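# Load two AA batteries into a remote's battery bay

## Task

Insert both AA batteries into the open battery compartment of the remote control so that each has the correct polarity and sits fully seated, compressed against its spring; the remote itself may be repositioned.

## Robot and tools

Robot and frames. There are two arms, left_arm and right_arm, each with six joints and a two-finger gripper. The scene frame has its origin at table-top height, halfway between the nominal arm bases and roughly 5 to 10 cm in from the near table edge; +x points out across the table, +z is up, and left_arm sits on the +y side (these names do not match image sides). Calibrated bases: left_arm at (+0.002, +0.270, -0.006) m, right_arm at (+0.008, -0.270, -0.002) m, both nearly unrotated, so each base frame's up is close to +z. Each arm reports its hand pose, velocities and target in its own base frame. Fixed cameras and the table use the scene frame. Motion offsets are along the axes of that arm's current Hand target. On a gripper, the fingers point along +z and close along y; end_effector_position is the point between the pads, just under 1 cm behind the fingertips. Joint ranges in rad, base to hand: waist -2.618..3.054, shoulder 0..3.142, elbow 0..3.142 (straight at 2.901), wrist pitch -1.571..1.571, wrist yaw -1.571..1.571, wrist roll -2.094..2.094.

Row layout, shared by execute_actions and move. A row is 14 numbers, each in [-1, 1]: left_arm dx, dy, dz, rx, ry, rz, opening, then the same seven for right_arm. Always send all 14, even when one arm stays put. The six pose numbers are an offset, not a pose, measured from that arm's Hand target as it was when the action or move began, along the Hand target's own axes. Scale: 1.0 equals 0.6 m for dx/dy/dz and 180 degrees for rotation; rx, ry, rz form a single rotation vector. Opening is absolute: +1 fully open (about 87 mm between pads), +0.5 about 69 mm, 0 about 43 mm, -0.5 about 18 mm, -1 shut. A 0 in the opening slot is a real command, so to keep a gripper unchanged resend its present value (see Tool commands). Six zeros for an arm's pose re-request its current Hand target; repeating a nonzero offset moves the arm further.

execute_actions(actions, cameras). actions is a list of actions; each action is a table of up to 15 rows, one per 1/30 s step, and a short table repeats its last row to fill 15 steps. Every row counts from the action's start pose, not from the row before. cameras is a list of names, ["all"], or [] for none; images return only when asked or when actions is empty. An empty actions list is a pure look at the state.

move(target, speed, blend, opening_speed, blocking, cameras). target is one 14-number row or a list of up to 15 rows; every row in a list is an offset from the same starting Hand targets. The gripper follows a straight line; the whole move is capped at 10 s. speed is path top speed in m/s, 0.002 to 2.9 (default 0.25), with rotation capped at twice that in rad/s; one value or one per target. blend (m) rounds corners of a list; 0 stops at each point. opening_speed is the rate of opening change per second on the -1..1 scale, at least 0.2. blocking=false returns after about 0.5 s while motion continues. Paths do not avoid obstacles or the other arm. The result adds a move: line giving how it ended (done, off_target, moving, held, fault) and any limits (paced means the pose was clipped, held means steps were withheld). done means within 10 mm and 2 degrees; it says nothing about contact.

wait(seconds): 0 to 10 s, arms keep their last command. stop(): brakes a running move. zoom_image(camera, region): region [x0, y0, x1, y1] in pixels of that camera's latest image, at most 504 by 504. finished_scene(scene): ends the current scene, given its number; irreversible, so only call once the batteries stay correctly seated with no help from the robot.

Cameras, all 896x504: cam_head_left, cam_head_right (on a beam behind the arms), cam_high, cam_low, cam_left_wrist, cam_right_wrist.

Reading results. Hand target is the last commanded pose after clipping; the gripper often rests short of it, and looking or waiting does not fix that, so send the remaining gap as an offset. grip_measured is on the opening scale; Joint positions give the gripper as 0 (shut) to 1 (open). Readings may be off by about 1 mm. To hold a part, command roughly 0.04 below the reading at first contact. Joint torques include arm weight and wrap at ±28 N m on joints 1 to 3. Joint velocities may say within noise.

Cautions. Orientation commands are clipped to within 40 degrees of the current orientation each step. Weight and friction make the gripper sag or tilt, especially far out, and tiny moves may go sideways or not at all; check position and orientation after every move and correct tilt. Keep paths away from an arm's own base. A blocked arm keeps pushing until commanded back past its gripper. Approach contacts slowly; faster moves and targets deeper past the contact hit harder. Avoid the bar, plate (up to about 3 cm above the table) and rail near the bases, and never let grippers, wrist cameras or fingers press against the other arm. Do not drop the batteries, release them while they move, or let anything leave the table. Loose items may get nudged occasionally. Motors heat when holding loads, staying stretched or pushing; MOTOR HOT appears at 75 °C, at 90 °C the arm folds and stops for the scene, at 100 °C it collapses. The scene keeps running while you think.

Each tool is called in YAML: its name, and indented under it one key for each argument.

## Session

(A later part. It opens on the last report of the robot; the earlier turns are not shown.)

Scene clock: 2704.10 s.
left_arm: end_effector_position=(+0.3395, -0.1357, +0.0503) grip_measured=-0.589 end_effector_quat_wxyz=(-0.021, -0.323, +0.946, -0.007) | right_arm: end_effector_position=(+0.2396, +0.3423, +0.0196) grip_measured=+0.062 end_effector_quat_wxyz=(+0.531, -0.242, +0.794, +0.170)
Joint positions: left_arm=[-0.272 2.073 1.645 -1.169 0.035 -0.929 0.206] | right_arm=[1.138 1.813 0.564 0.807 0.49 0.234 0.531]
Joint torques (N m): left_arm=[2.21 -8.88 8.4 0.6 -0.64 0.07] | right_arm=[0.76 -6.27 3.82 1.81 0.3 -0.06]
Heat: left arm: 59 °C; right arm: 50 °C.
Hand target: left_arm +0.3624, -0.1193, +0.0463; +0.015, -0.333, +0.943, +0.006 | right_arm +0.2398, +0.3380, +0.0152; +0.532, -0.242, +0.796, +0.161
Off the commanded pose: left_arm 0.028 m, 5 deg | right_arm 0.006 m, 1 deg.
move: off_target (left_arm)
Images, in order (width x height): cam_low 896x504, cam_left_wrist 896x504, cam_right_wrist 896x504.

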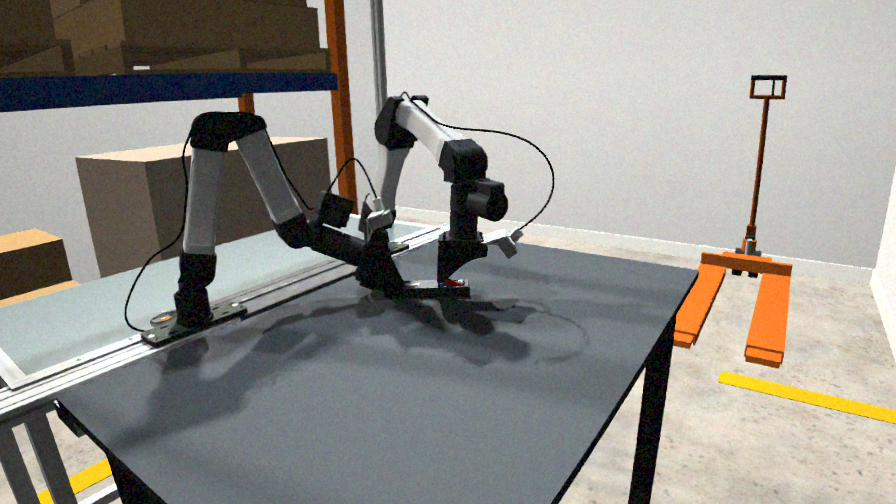

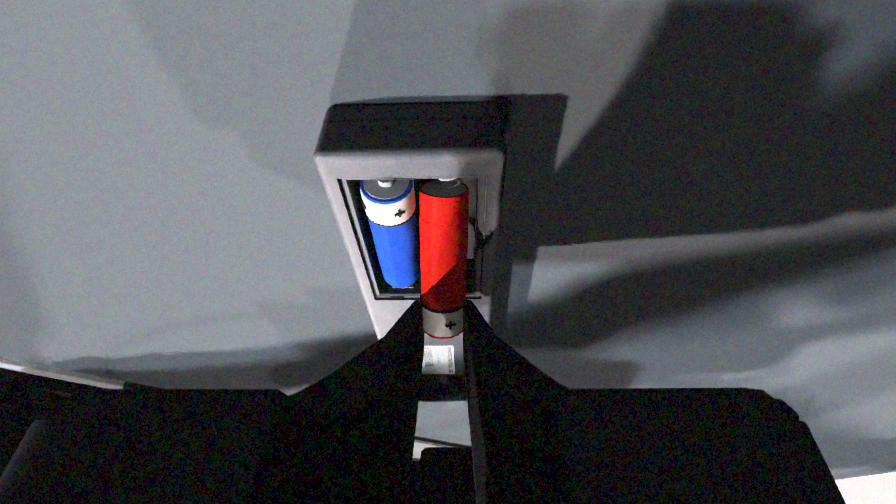

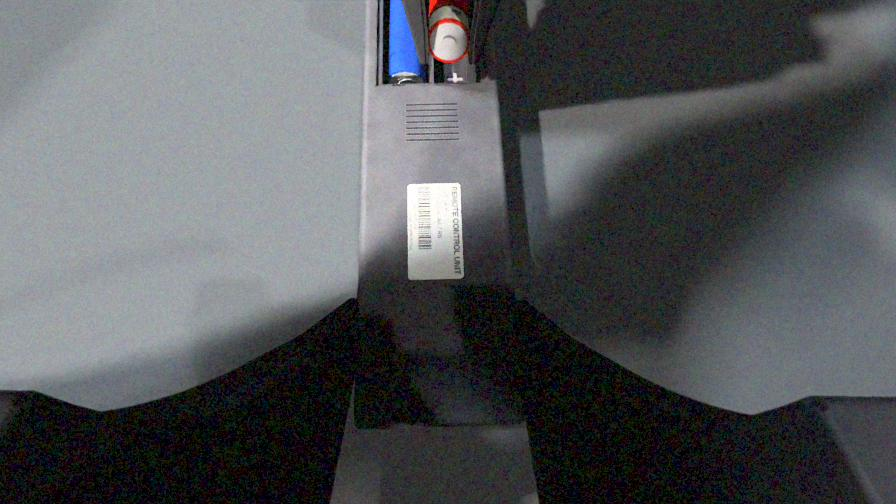

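move:
  target:
    - [-0.01,-0.012,0,0,0,0,-0.85,0,0,0,0,0,0,-0.14]
    - [-0.01,-0.012,0.035,0,0,0,-0.85,0,0,0,0,0,0,-0.14]
    - [-0.01,-0.012,0.06,0,0,0,-0.85,0,0,0,0,0,0,-0.14]
  speed: 0.05
  cameras: ["cam_low","cam_left_wrist","cam_right_wrist"]

zoom_image:
  camera: "cam_left_wrist"
  region: [330, 100, 580, 380]

zoom_image:
  camera: "cam_low"
  region: [409, 245, 493, 305]

zoom_image:
  camera: "cam_right_wrist"
  region: [370, 0, 540, 120]

Scene clock: 2717.87 s.
left_arm: end_effector_position=(+0.3397, -0.1374, +0.0395) grip_measured=-0.589 end_effector_quat_wxyz=(-0.044, -0.324, +0.945, -0.006) | right_arm: end_effector_position=(+0.2396, +0.3421, +0.0182) grip_measured=+0.062 end_effector_quat_wxyz=(+0.531, -0.243, +0.794, +0.168)
Joint positions: left_arm=[-0.265 2.124 1.669 -1.182 0.059 -0.924 0.206] | right_arm=[1.138 1.818 0.564 0.809 0.49 0.231 0.531]
Joint torques (N m): left_arm=[1.92 -7.57 3.63 1.47 -0.83 0.04] | right_arm=[0.83 -6.71 3.73 1.81 0.29 -0.05]
Heat: left arm: 58 °C; right arm: 50 °C.
Hand target: left_arm +0.3724, -0.1203, +0.0104; +0.015, -0.332, +0.943, +0.006 | right_arm +0.2398, +0.3379, +0.0152; +0.532, -0.242, +0.795, +0.160
Off the commanded pose: left_arm 0.047 m, 7 deg | right_arm 0.005 m, 1 deg.
move: off_target (left_arm)
Images, in order (width x height): cam_low 896x504, cam_left_wrist 896x504, cam_right_wrist 896x504.

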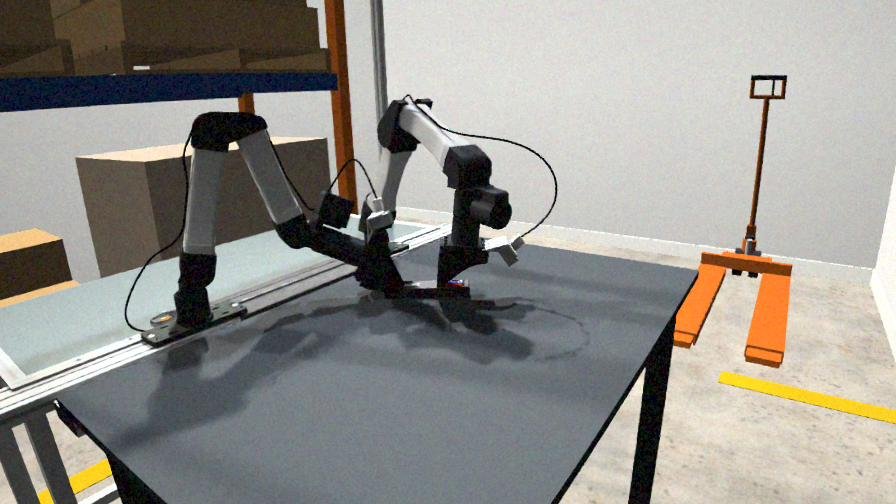

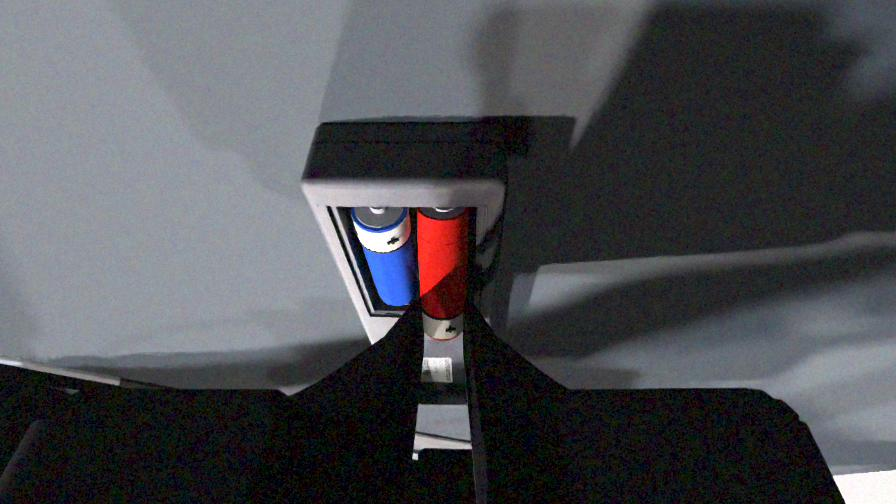

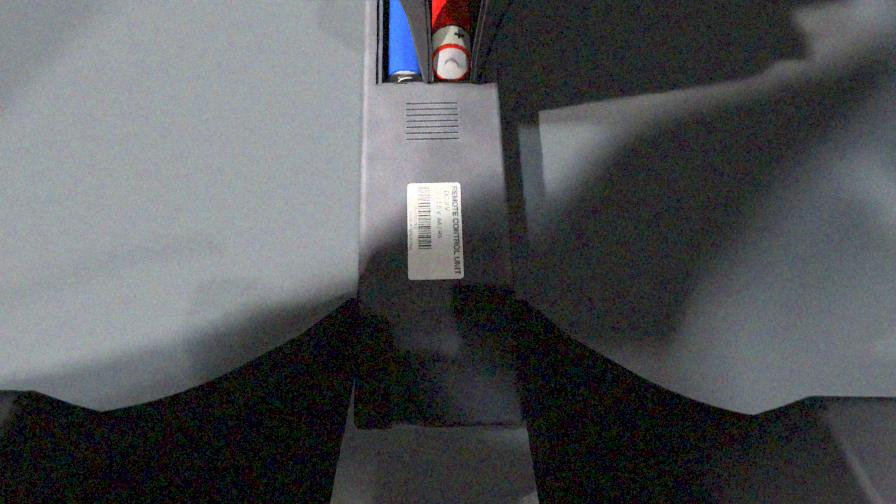

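Scaled by 1.800 from the camera's 896x504 image, which has a finer 1280x720 frame.

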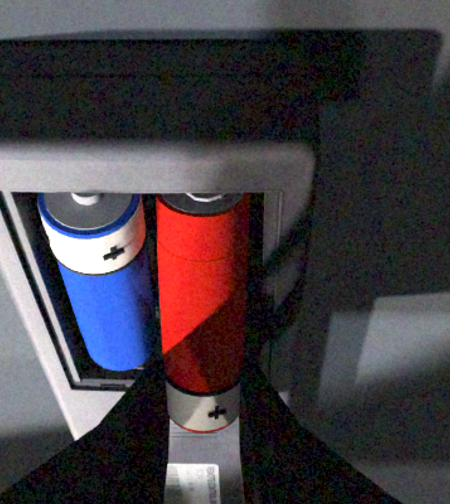

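Scaled by 6.000 from the camera's 896x504 image, which has a finer 1280x720 frame.

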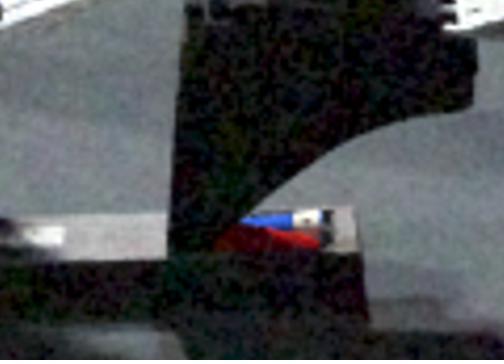

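Scaled by 2.965 from the camera's 896x504 image, which has a finer 1280x720 frame.

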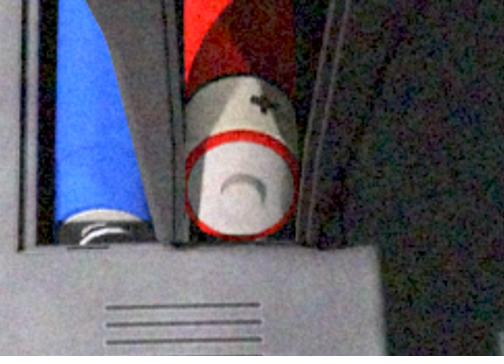

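move:
  target:
    - [0.05,0.01,-0.045,0,0,0,-0.85,0,0,0,0,0,0,-0.12]
    - [0.055,0.012,-0.05,0,0,0,-0.46,0,0,0,0,0,0,-0.1]
    - [0.055,0.012,-0.115,0,0,0,-0.46,0,0,0,0,0,0,-0.1]
  speed: 0.06
  opening_speed: 1
  cameras: ["cam_low","cam_left_wrist","cam_right_wrist"]

zoom_image:
  camera: "cam_left_wrist"
  region: [330, 150, 580, 430]

zoom_image:
  camera: "cam_low"
  region: [409, 245, 493, 305]

zoom_image:
  camera: "cam_right_wrist"
  region: [370, 0, 540, 120]

Scene clock: 2738.40 s.
left_arm: end_effector_position=(+0.3342, -0.1357, +0.0569) grip_measured=-0.460 end_effector_quat_wxyz=(-0.012, -0.331, +0.943, +0.015) | right_arm: end_effector_position=(+0.2400, +0.3416, +0.0183) grip_measured=+0.062 end_effector_quat_wxyz=(+0.531, -0.243, +0.794, +0.167)
Joint positions: left_arm=[-0.295 2.056 1.651 -1.203 -0.01 -0.971 0.27] | right_arm=[1.138 1.818 0.564 0.809 0.493 0.23 0.531]
Joint torques (N m): left_arm=[-0.73 -14.28 8.27 0.12 -0.24 -0.07] | right_arm=[0.66 -6.68 3.66 1.77 0.28 -0.05]
Heat: left arm: 56 °C; right arm: 51 °C.
Hand target: left_arm +0.3405, -0.1369, +0.0783; +0.015, -0.333, +0.943, +0.006 | right_arm +0.2398, +0.3379, +0.0152; +0.532, -0.242, +0.796, +0.160
Off the commanded pose: left_arm 0.022 m, 3 deg | right_arm 0.005 m, 1 deg.
move: off_target (left_arm); target 2's new opening was sent with left_arm's hand 0.005 m and 3 deg from that target
Images, in order (width x height): cam_low 896x504, cam_left_wrist 896x504, cam_right_wrist 896x504.

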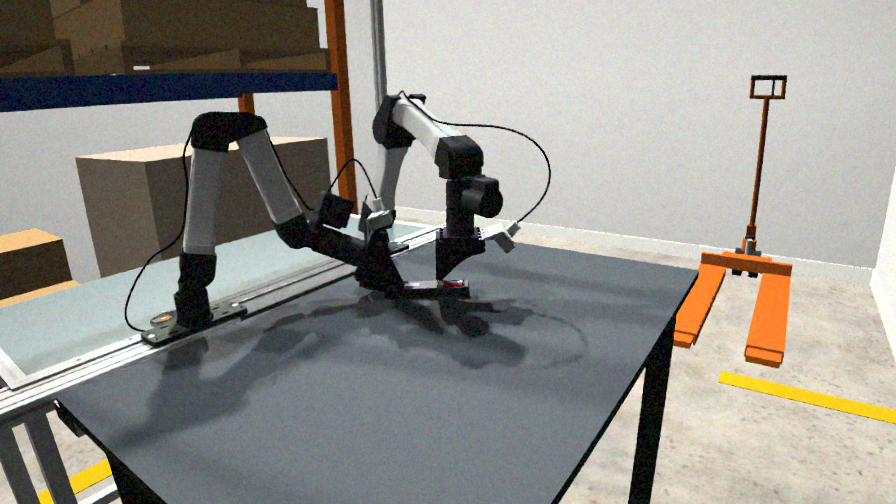

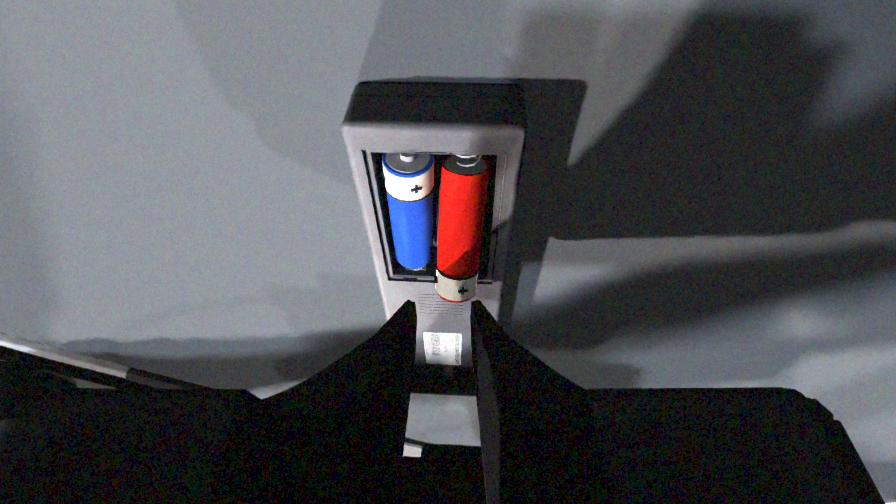

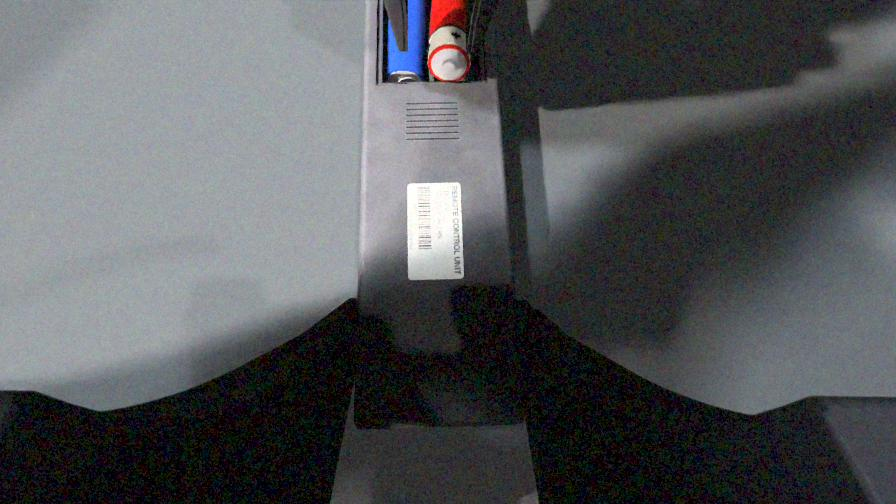

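Scaled by 1.800 from the camera's 896x504 image, which has a finer 1280x720 frame.

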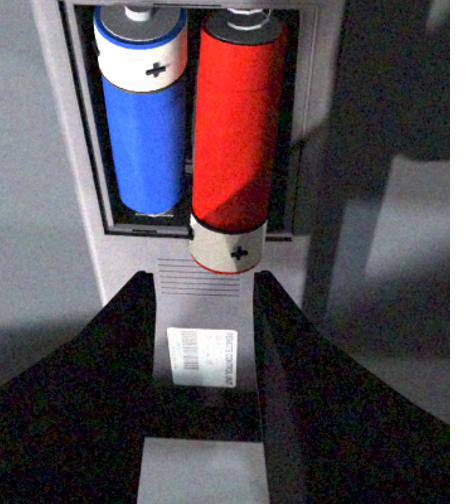

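Scaled by 6.000 from the camera's 896x504 image, which has a finer 1280x720 frame.

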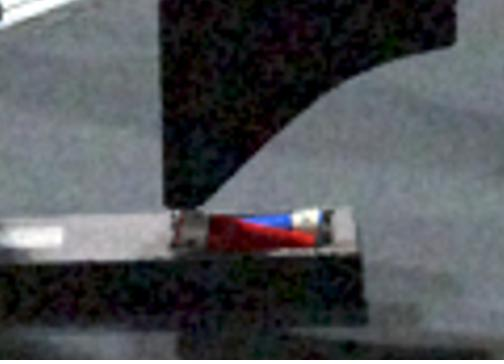

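Scaled by 2.965 from the camera's 896x504 image, which has a finer 1280x720 frame.

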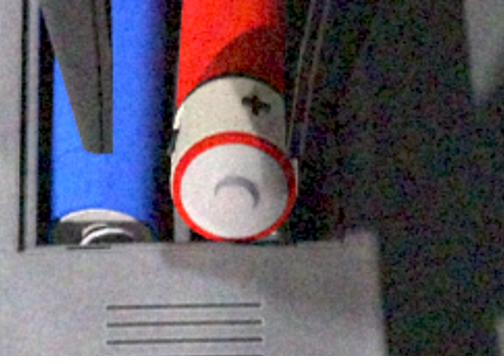

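move:
  target:
    - [-0.003,-0.006,-0.012,0,0,0,-0.46,0,0,0,0,0,0,-0.1]
    - [-0.003,-0.006,-0.012,0,0,0,-0.75,0,0,0,0,0,0,-0.1]
  speed: 0.06
  cameras: ["cam_low","cam_left_wrist","cam_right_wrist"]

zoom_image:
  camera: "cam_left_wrist"
  region: [330, 150, 580, 430]

zoom_image:
  camera: "cam_low"
  region: [409, 245, 493, 305]

zoom_image:
  camera: "cam_right_wrist"
  region: [370, 0, 540, 120]

Scene clock: 2755.70 s.
left_arm: end_effector_position=(+0.3391, -0.1372, +0.0690) grip_measured=-0.750 end_effector_quat_wxyz=(-0.006, -0.332, +0.943, +0.011) | right_arm: end_effector_position=(+0.2400, +0.3416, +0.0183) grip_measured=+0.062 end_effector_quat_wxyz=(+0.531, -0.243, +0.794, +0.167)
Joint positions: left_arm=[-0.295 2.056 1.701 -1.239 -0.01 -0.973 0.125] | right_arm=[1.138 1.818 0.564 0.809 0.493 0.23 0.531]
Joint torques (N m): left_arm=[-0.87 -13.09 8.34 0.14 -0.25 -0.07] | right_arm=[0.69 -6.74 3.84 1.79 0.24 -0.05]
Heat: left arm: 60 °C; right arm: 51 °C.
Hand target: left_arm +0.3440, -0.1386, +0.0856; +0.015, -0.333, +0.943, +0.006 | right_arm +0.2398, +0.3379, +0.0152; +0.532, -0.242, +0.796, +0.160
Off the commanded pose: left_arm 0.017 m, 3 deg | right_arm 0.005 m, 1 deg.
move: off_target (left_arm); target 2's new opening was sent with left_arm's hand 0.017 m and 2 deg from that target
Images, in order (width x height): cam_low 896x504, cam_left_wrist 896x504, cam_right_wrist 896x504.

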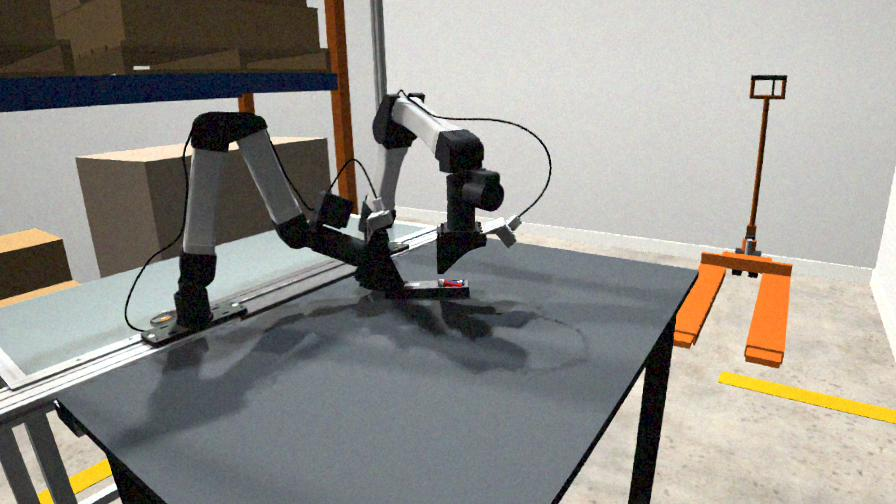

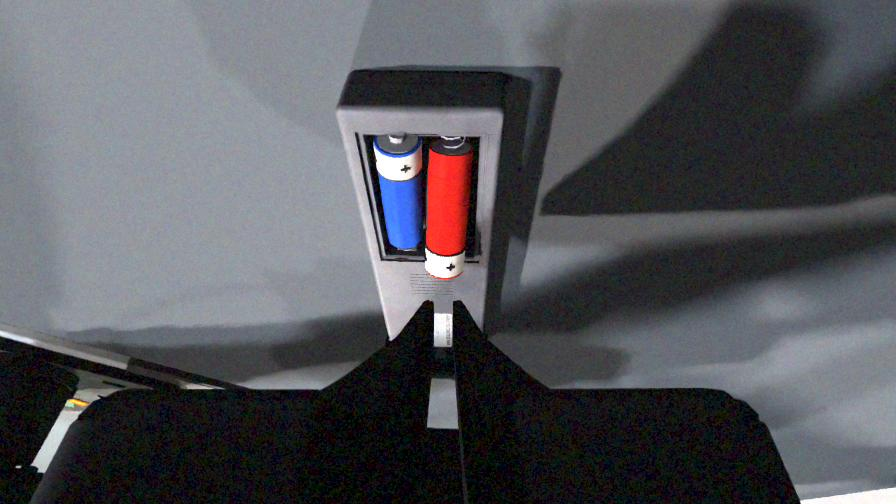

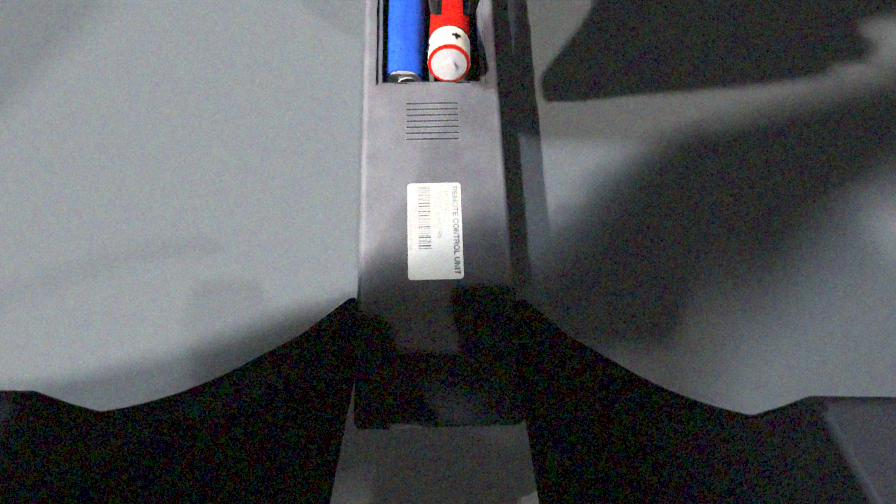

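Scaled by 1.800 from the camera's 896x504 image, which has a finer 1280x720 frame.

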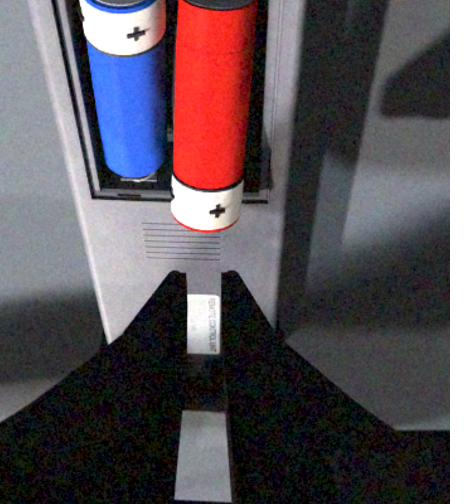

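Scaled by 6.000 from the camera's 896x504 image, which has a finer 1280x720 frame.

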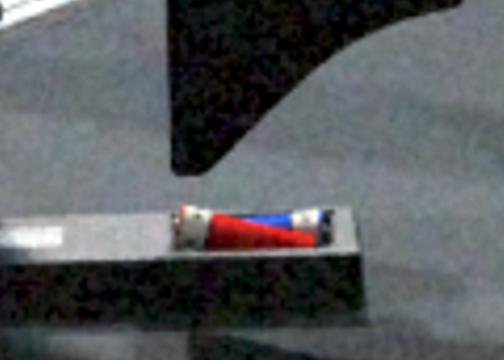

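Scaled by 2.965 from the camera's 896x504 image, which has a finer 1280x720 frame.

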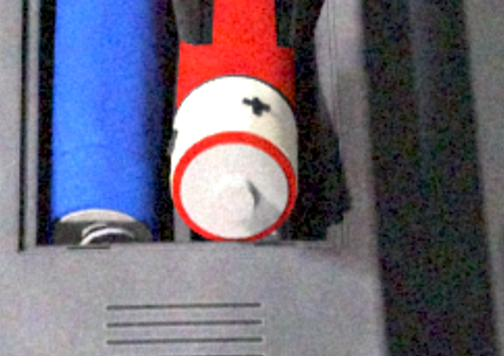

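move:
  target:
    - [0.004,-0.004,0.05,0,0,0,-0.75,0,0,0,0,0,0,-0.1]
    - [0.004,-0.004,0.09,0,0,0,-0.75,0,0,0,0,0,0,-0.1]
  speed: 0.05
  cameras: ["cam_low","cam_left_wrist","cam_right_wrist"]

zoom_image:
  camera: "cam_left_wrist"
  region: [330, 150, 580, 430]

zoom_image:
  camera: "cam_low"
  region: [409, 245, 493, 305]

zoom_image:
  camera: "cam_right_wrist"
  region: [370, 0, 540, 120]

Scene clock: 2771.53 s.
left_arm: end_effector_position=(+0.3365, -0.1389, +0.0469) grip_measured=-0.750 end_effector_quat_wxyz=(+0.000, -0.331, +0.944, +0.009) | right_arm: end_effector_position=(+0.2401, +0.3415, +0.0184) grip_measured=+0.062 end_effector_quat_wxyz=(+0.532, -0.243, +0.794, +0.167)
Joint positions: left_arm=[-0.304 2.05 1.606 -1.138 -0.015 -0.978 0.125] | right_arm=[1.138 1.818 0.564 0.809 0.494 0.23 0.531]
Joint torques (N m): left_arm=[-0.58 -8.94 2.77 1.02 -0.21 -0.06] | right_arm=[0.64 -6.74 3.66 1.78 0.25 -0.02]
Heat: left arm: 61 °C; right arm: 51 °C.
Hand target: left_arm +0.3449, -0.1410, +0.0316; +0.015, -0.332, +0.943, +0.006 | right_arm +0.2398, +0.3379, +0.0152; +0.532, -0.242, +0.796, +0.160
Off the commanded pose: left_arm 0.018 m, 2 deg | right_arm 0.005 m, 1 deg.
move: off_target (left_arm)
Images, in order (width x height): cam_low 896x504, cam_left_wrist 896x504, cam_right_wrist 896x504.

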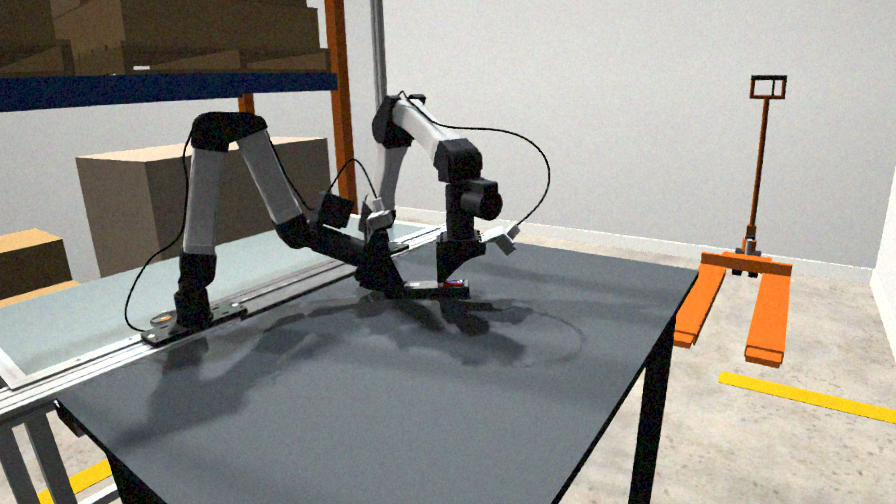

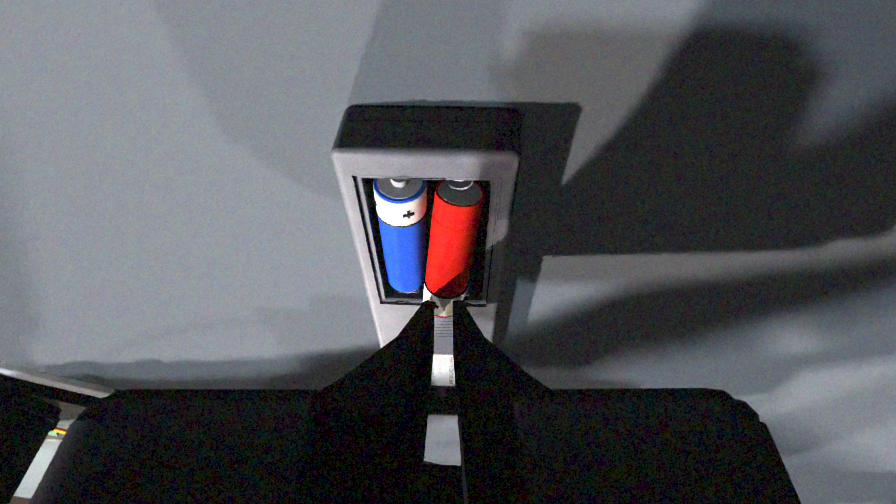

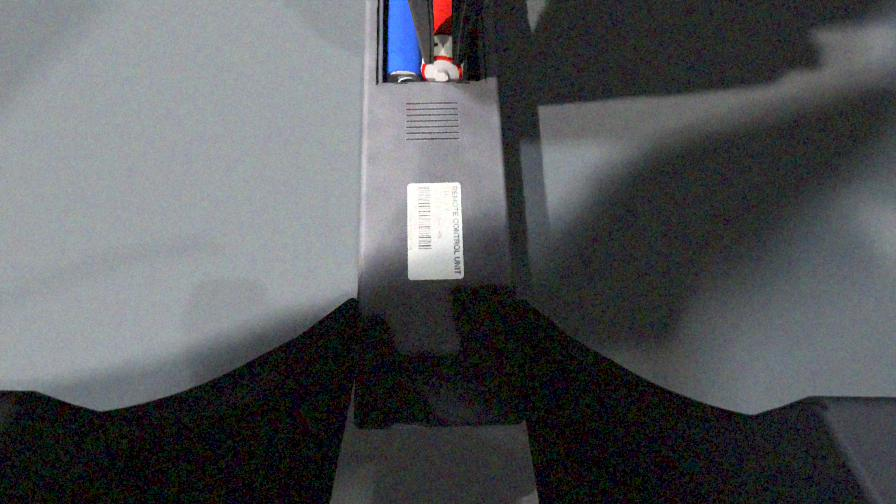

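Scaled by 1.800 from the camera's 896x504 image, which has a finer 1280x720 frame.

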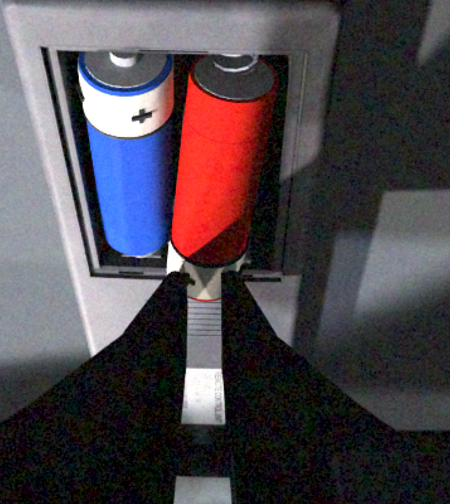

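Scaled by 6.000 from the camera's 896x504 image, which has a finer 1280x720 frame.

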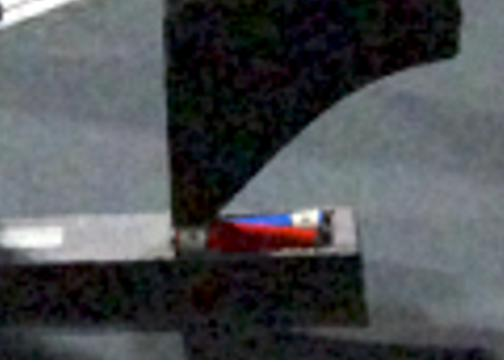

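Scaled by 2.965 from the camera's 896x504 image, which has a finer 1280x720 frame.

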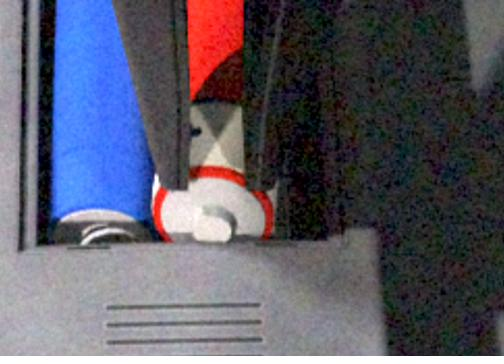

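move:
  target:
    - [0,-0.009,-0.015,0,0,0,-0.75,0,0,0,0,0,0,-0.1]
  speed: 0.05
  cameras: ["cam_low","cam_left_wrist","cam_right_wrist"]

zoom_image:
  camera: "cam_left_wrist"
  region: [330, 150, 580, 430]

zoom_image:
  camera: "cam_right_wrist"
  region: [370, 0, 540, 120]

Scene clock: 2782.67 s.
left_arm: end_effector_position=(+0.3370, -0.1389, +0.0478) grip_measured=-0.750 end_effector_quat_wxyz=(+0.000, -0.331, +0.944, +0.009) | right_arm: end_effector_position=(+0.2401, +0.3415, +0.0184) grip_measured=+0.062 end_effector_quat_wxyz=(+0.532, -0.243, +0.794, +0.167)
Joint positions: left_arm=[-0.304 2.05 1.61 -1.141 -0.015 -0.978 0.125] | right_arm=[1.138 1.818 0.564 0.809 0.494 0.23 0.531]
Joint torques (N m): left_arm=[-1.28 -8.24 6.83 0.69 -0.2 -0.15] | right_arm=[0.68 -6.67 3.84 1.79 0.26 -0.03]
Heat: left arm: 59 °C; right arm: 51 °C.
Hand target: left_arm +0.3482, -0.1454, +0.0406; +0.015, -0.332, +0.943, +0.006 | right_arm +0.2398, +0.3379, +0.0152; +0.532, -0.242, +0.796, +0.160
Off the commanded pose: left_arm 0.015 m, 2 deg | right_arm 0.005 m, 1 deg.
move: off_target (left_arm)
Images, in order (width x height): cam_low 896x504, cam_left_wrist 896x504, cam_right_wrist 896x504.

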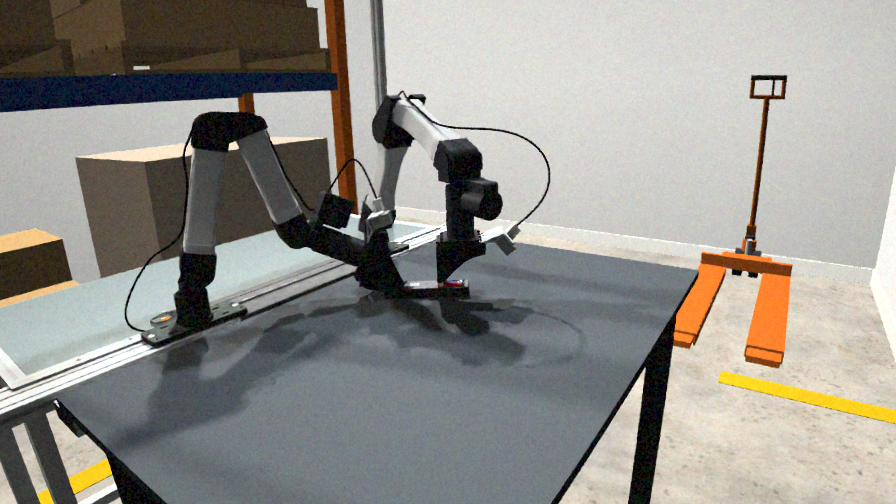

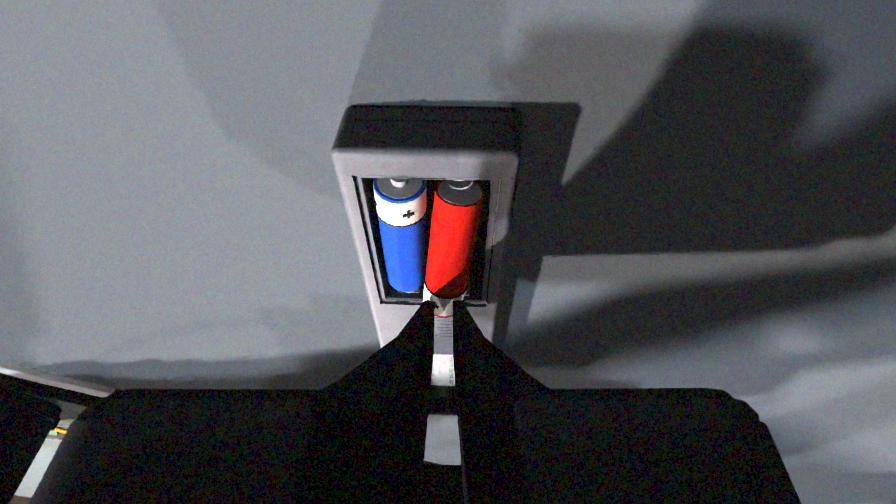

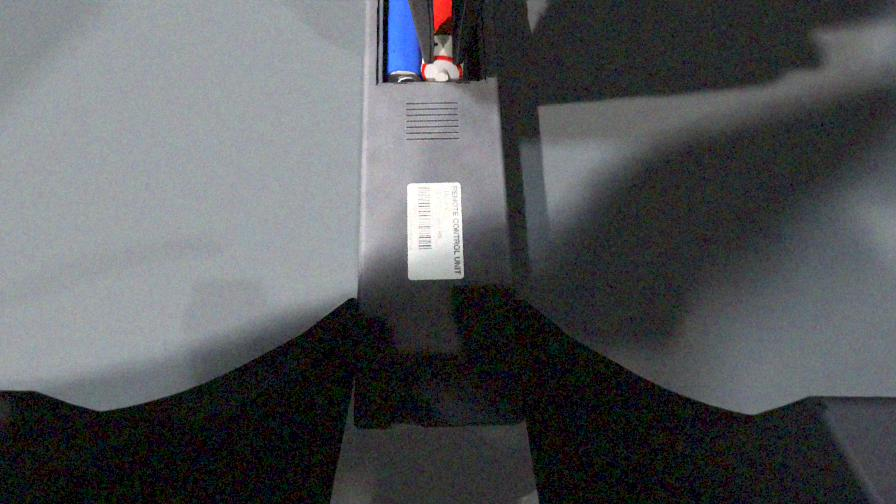

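Scaled by 1.800 from the camera's 896x504 image, which has a finer 1280x720 frame.

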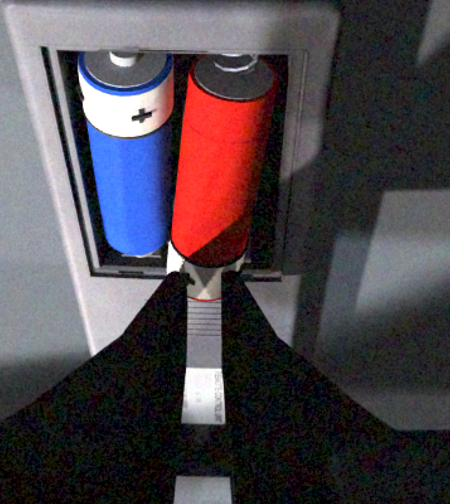

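Scaled by 2.965 from the camera's 896x504 image, which has a finer 1280x720 frame.

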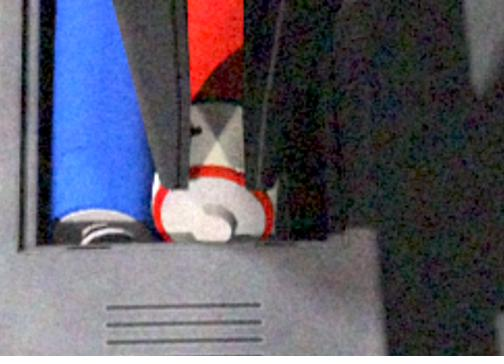

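move:
  target:
    - [0.005,-0.014,-0.006,0,0,0,-0.75,0,0,0,0,0,0,-0.1]
  speed: 0.04
  cameras: ["cam_low","cam_left_wrist","cam_right_wrist"]

zoom_image:
  camera: "cam_left_wrist"
  region: [330, 150, 580, 430]

zoom_image:
  camera: "cam_right_wrist"
  region: [370, 0, 540, 120]

Scene clock: 2791.67 s.
left_arm: end_effector_position=(+0.3424, -0.1474, +0.0502) grip_measured=-0.750 end_effector_quat_wxyz=(+0.008, -0.330, +0.944, +0.009) | right_arm: end_effector_position=(+0.2412, +0.3401, +0.0185) grip_measured=+0.062 end_effector_quat_wxyz=(+0.533, -0.239, +0.795, +0.163)
Joint positions: left_arm=[-0.324 2.066 1.646 -1.149 -0.024 -0.997 0.125] | right_arm=[1.138 1.818 0.564 0.808 0.504 0.232 0.531]
Joint torques (N m): left_arm=[-1.05 -8.17 7.39 0.56 -0.13 -0.15] | right_arm=[0.75 -6.64 3.75 1.83 0.15 -0.05]
Heat: left arm: 58 °C; right arm: 51 °C.
Hand target: left_arm +0.3510, -0.1538, +0.0440; +0.015, -0.333, +0.943, +0.006 | right_arm +0.2398, +0.3380, +0.0152; +0.532, -0.242, +0.795, +0.161
Off the commanded pose: left_arm 0.012 m, 1 deg | right_arm 0.004 m, 0 deg.
move: off_target (left_arm)
Images, in order (width x height): cam_low 896x504, cam_left_wrist 896x504, cam_right_wrist 896x504.

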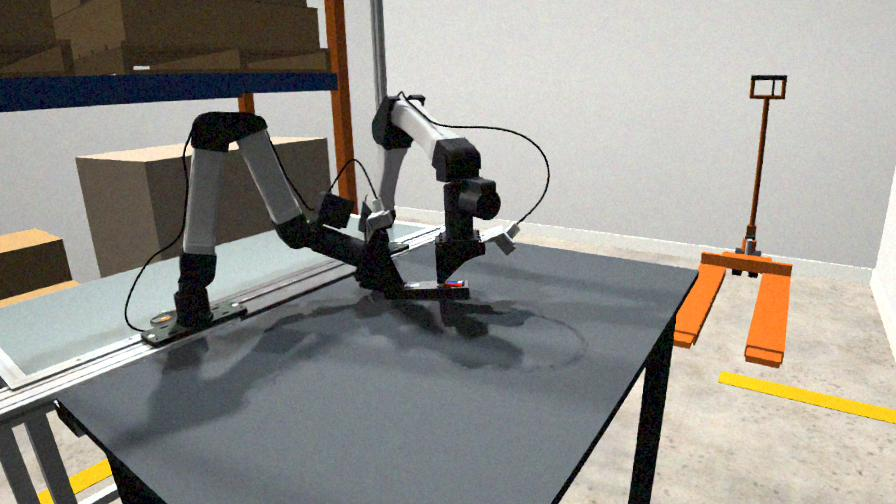

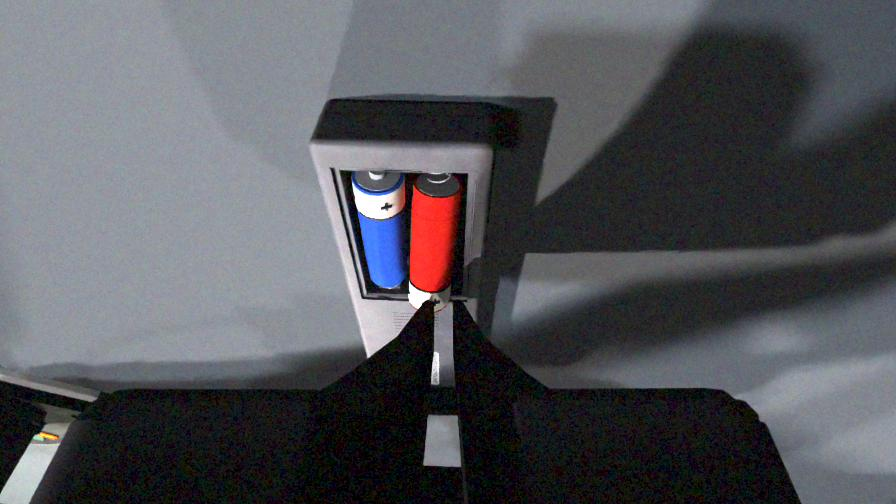

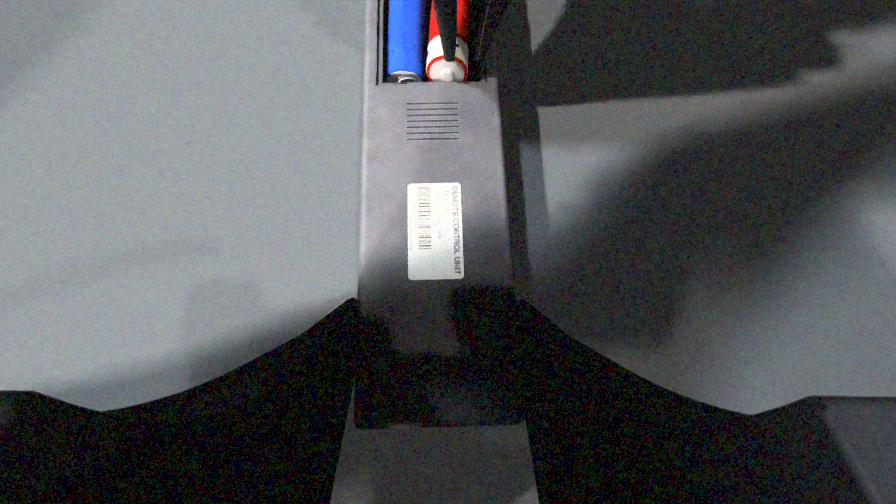

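Scaled by 1.800 from the camera's 896x504 image, which has a finer 1280x720 frame.

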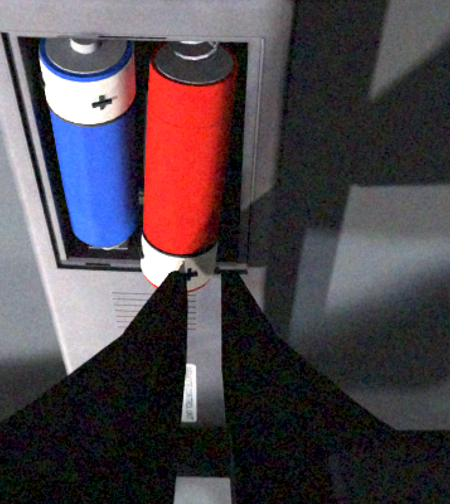

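Scaled by 2.965 from the camera's 896x504 image, which has a finer 1280x720 frame.

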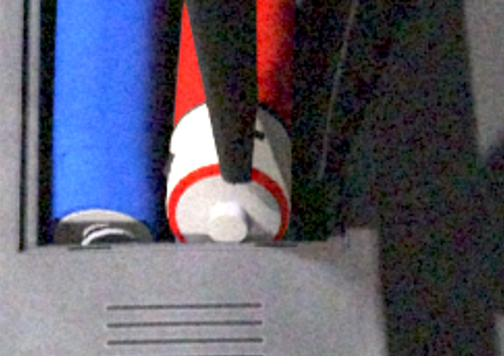

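move:
  target:
    - [0.008,0.01,-0.04,0,0,0,-0.75,0,0,0,0,0,0,-0.1]
    - [0.008,0.01,-0.04,0,0,0,-0.4,0,0,0,0,0,0,-0.1]
  speed: 0.05
  cameras: ["cam_low","cam_left_wrist","cam_right_wrist"]

zoom_image:
  camera: "cam_left_wrist"
  region: [330, 150, 580, 430]

zoom_image:
  camera: "cam_right_wrist"
  region: [370, 0, 540, 120]

Scene clock: 2812.33 s.
left_arm: end_effector_position=(+0.3379, -0.1500, +0.0542) grip_measured=-0.400 end_effector_quat_wxyz=(+0.002, -0.330, +0.944, +0.014) | right_arm: end_effector_position=(+0.2412, +0.3400, +0.0185) grip_measured=+0.062 end_effector_quat_wxyz=(+0.533, -0.239, +0.795, +0.163)
Joint positions: left_arm=[-0.334 2.066 1.661 -1.18 -0.024 -1.007 0.3] | right_arm=[1.138 1.818 0.564 0.808 0.504 0.232 0.531]
Joint torques (N m): left_arm=[-0.55 -12.29 8.36 0.15 -0.13 -0.08] | right_arm=[0.61 -6.53 3.75 1.79 0.13 -0.09]
Heat: left arm: 55 °C; right arm: 50 °C.
Hand target: left_arm +0.3429, -0.1527, +0.0679; +0.015, -0.333, +0.943, +0.006 | right_arm +0.2398, +0.3379, +0.0153; +0.532, -0.242, +0.795, +0.160
Off the commanded pose: left_arm 0.015 m, 2 deg | right_arm 0.004 m, 0 deg.
move: off_target (left_arm); target 2's new opening was sent with left_arm's hand 0.015 m and 2 deg from that target
Images, in order (width x height): cam_low 896x504, cam_left_wrist 896x504, cam_right_wrist 896x504.

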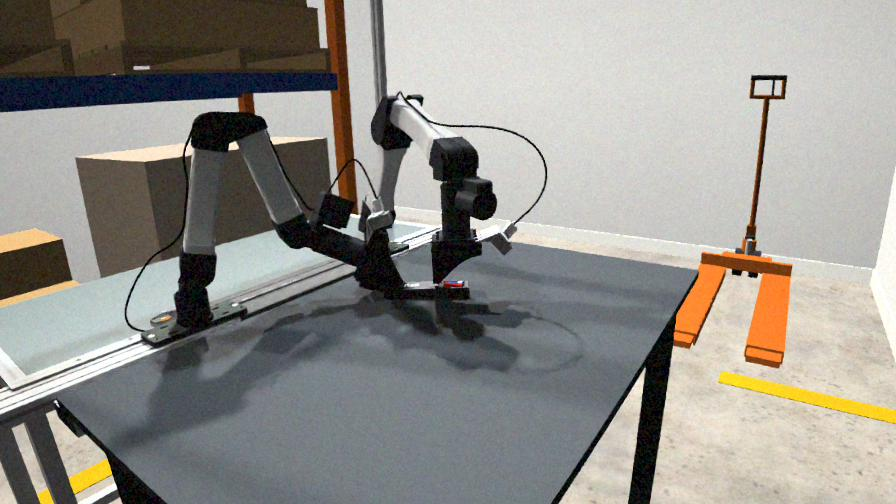

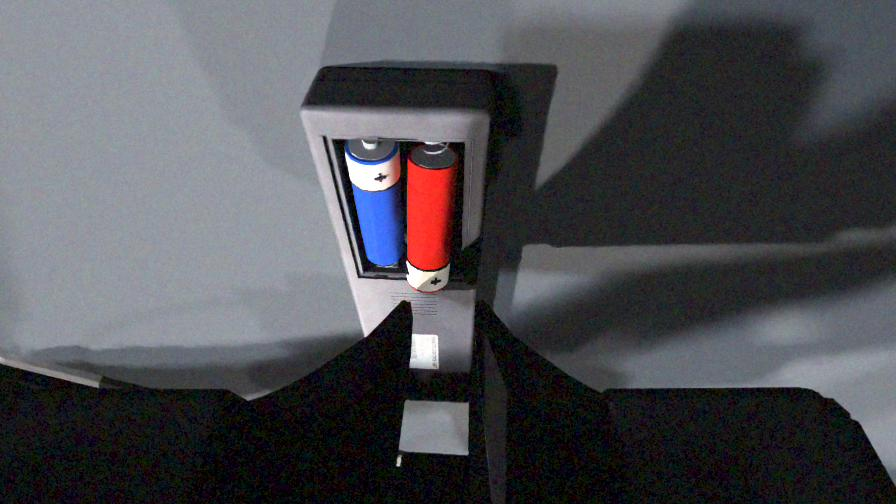

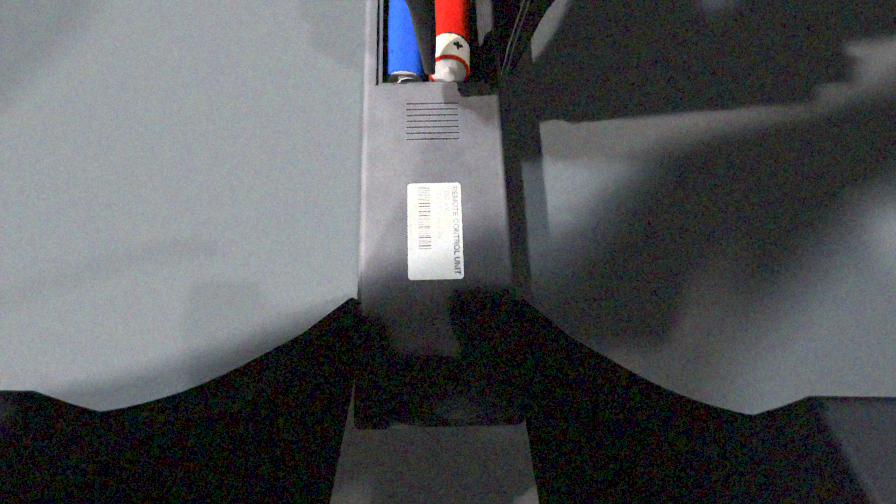

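Scaled by 1.800 from the camera's 896x504 image, which has a finer 1280x720 frame.

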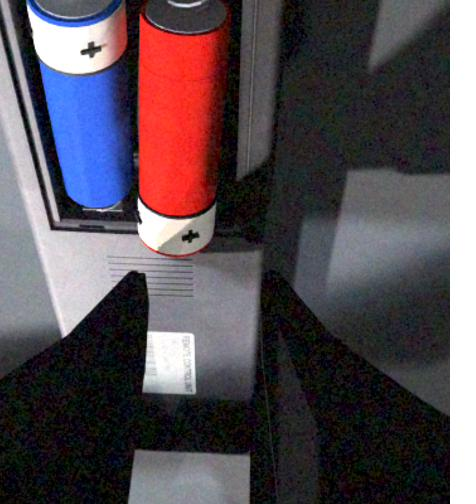

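Scaled by 2.965 from the camera's 896x504 image, which has a finer 1280x720 frame.

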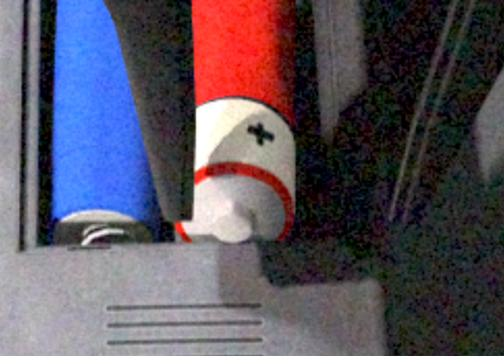

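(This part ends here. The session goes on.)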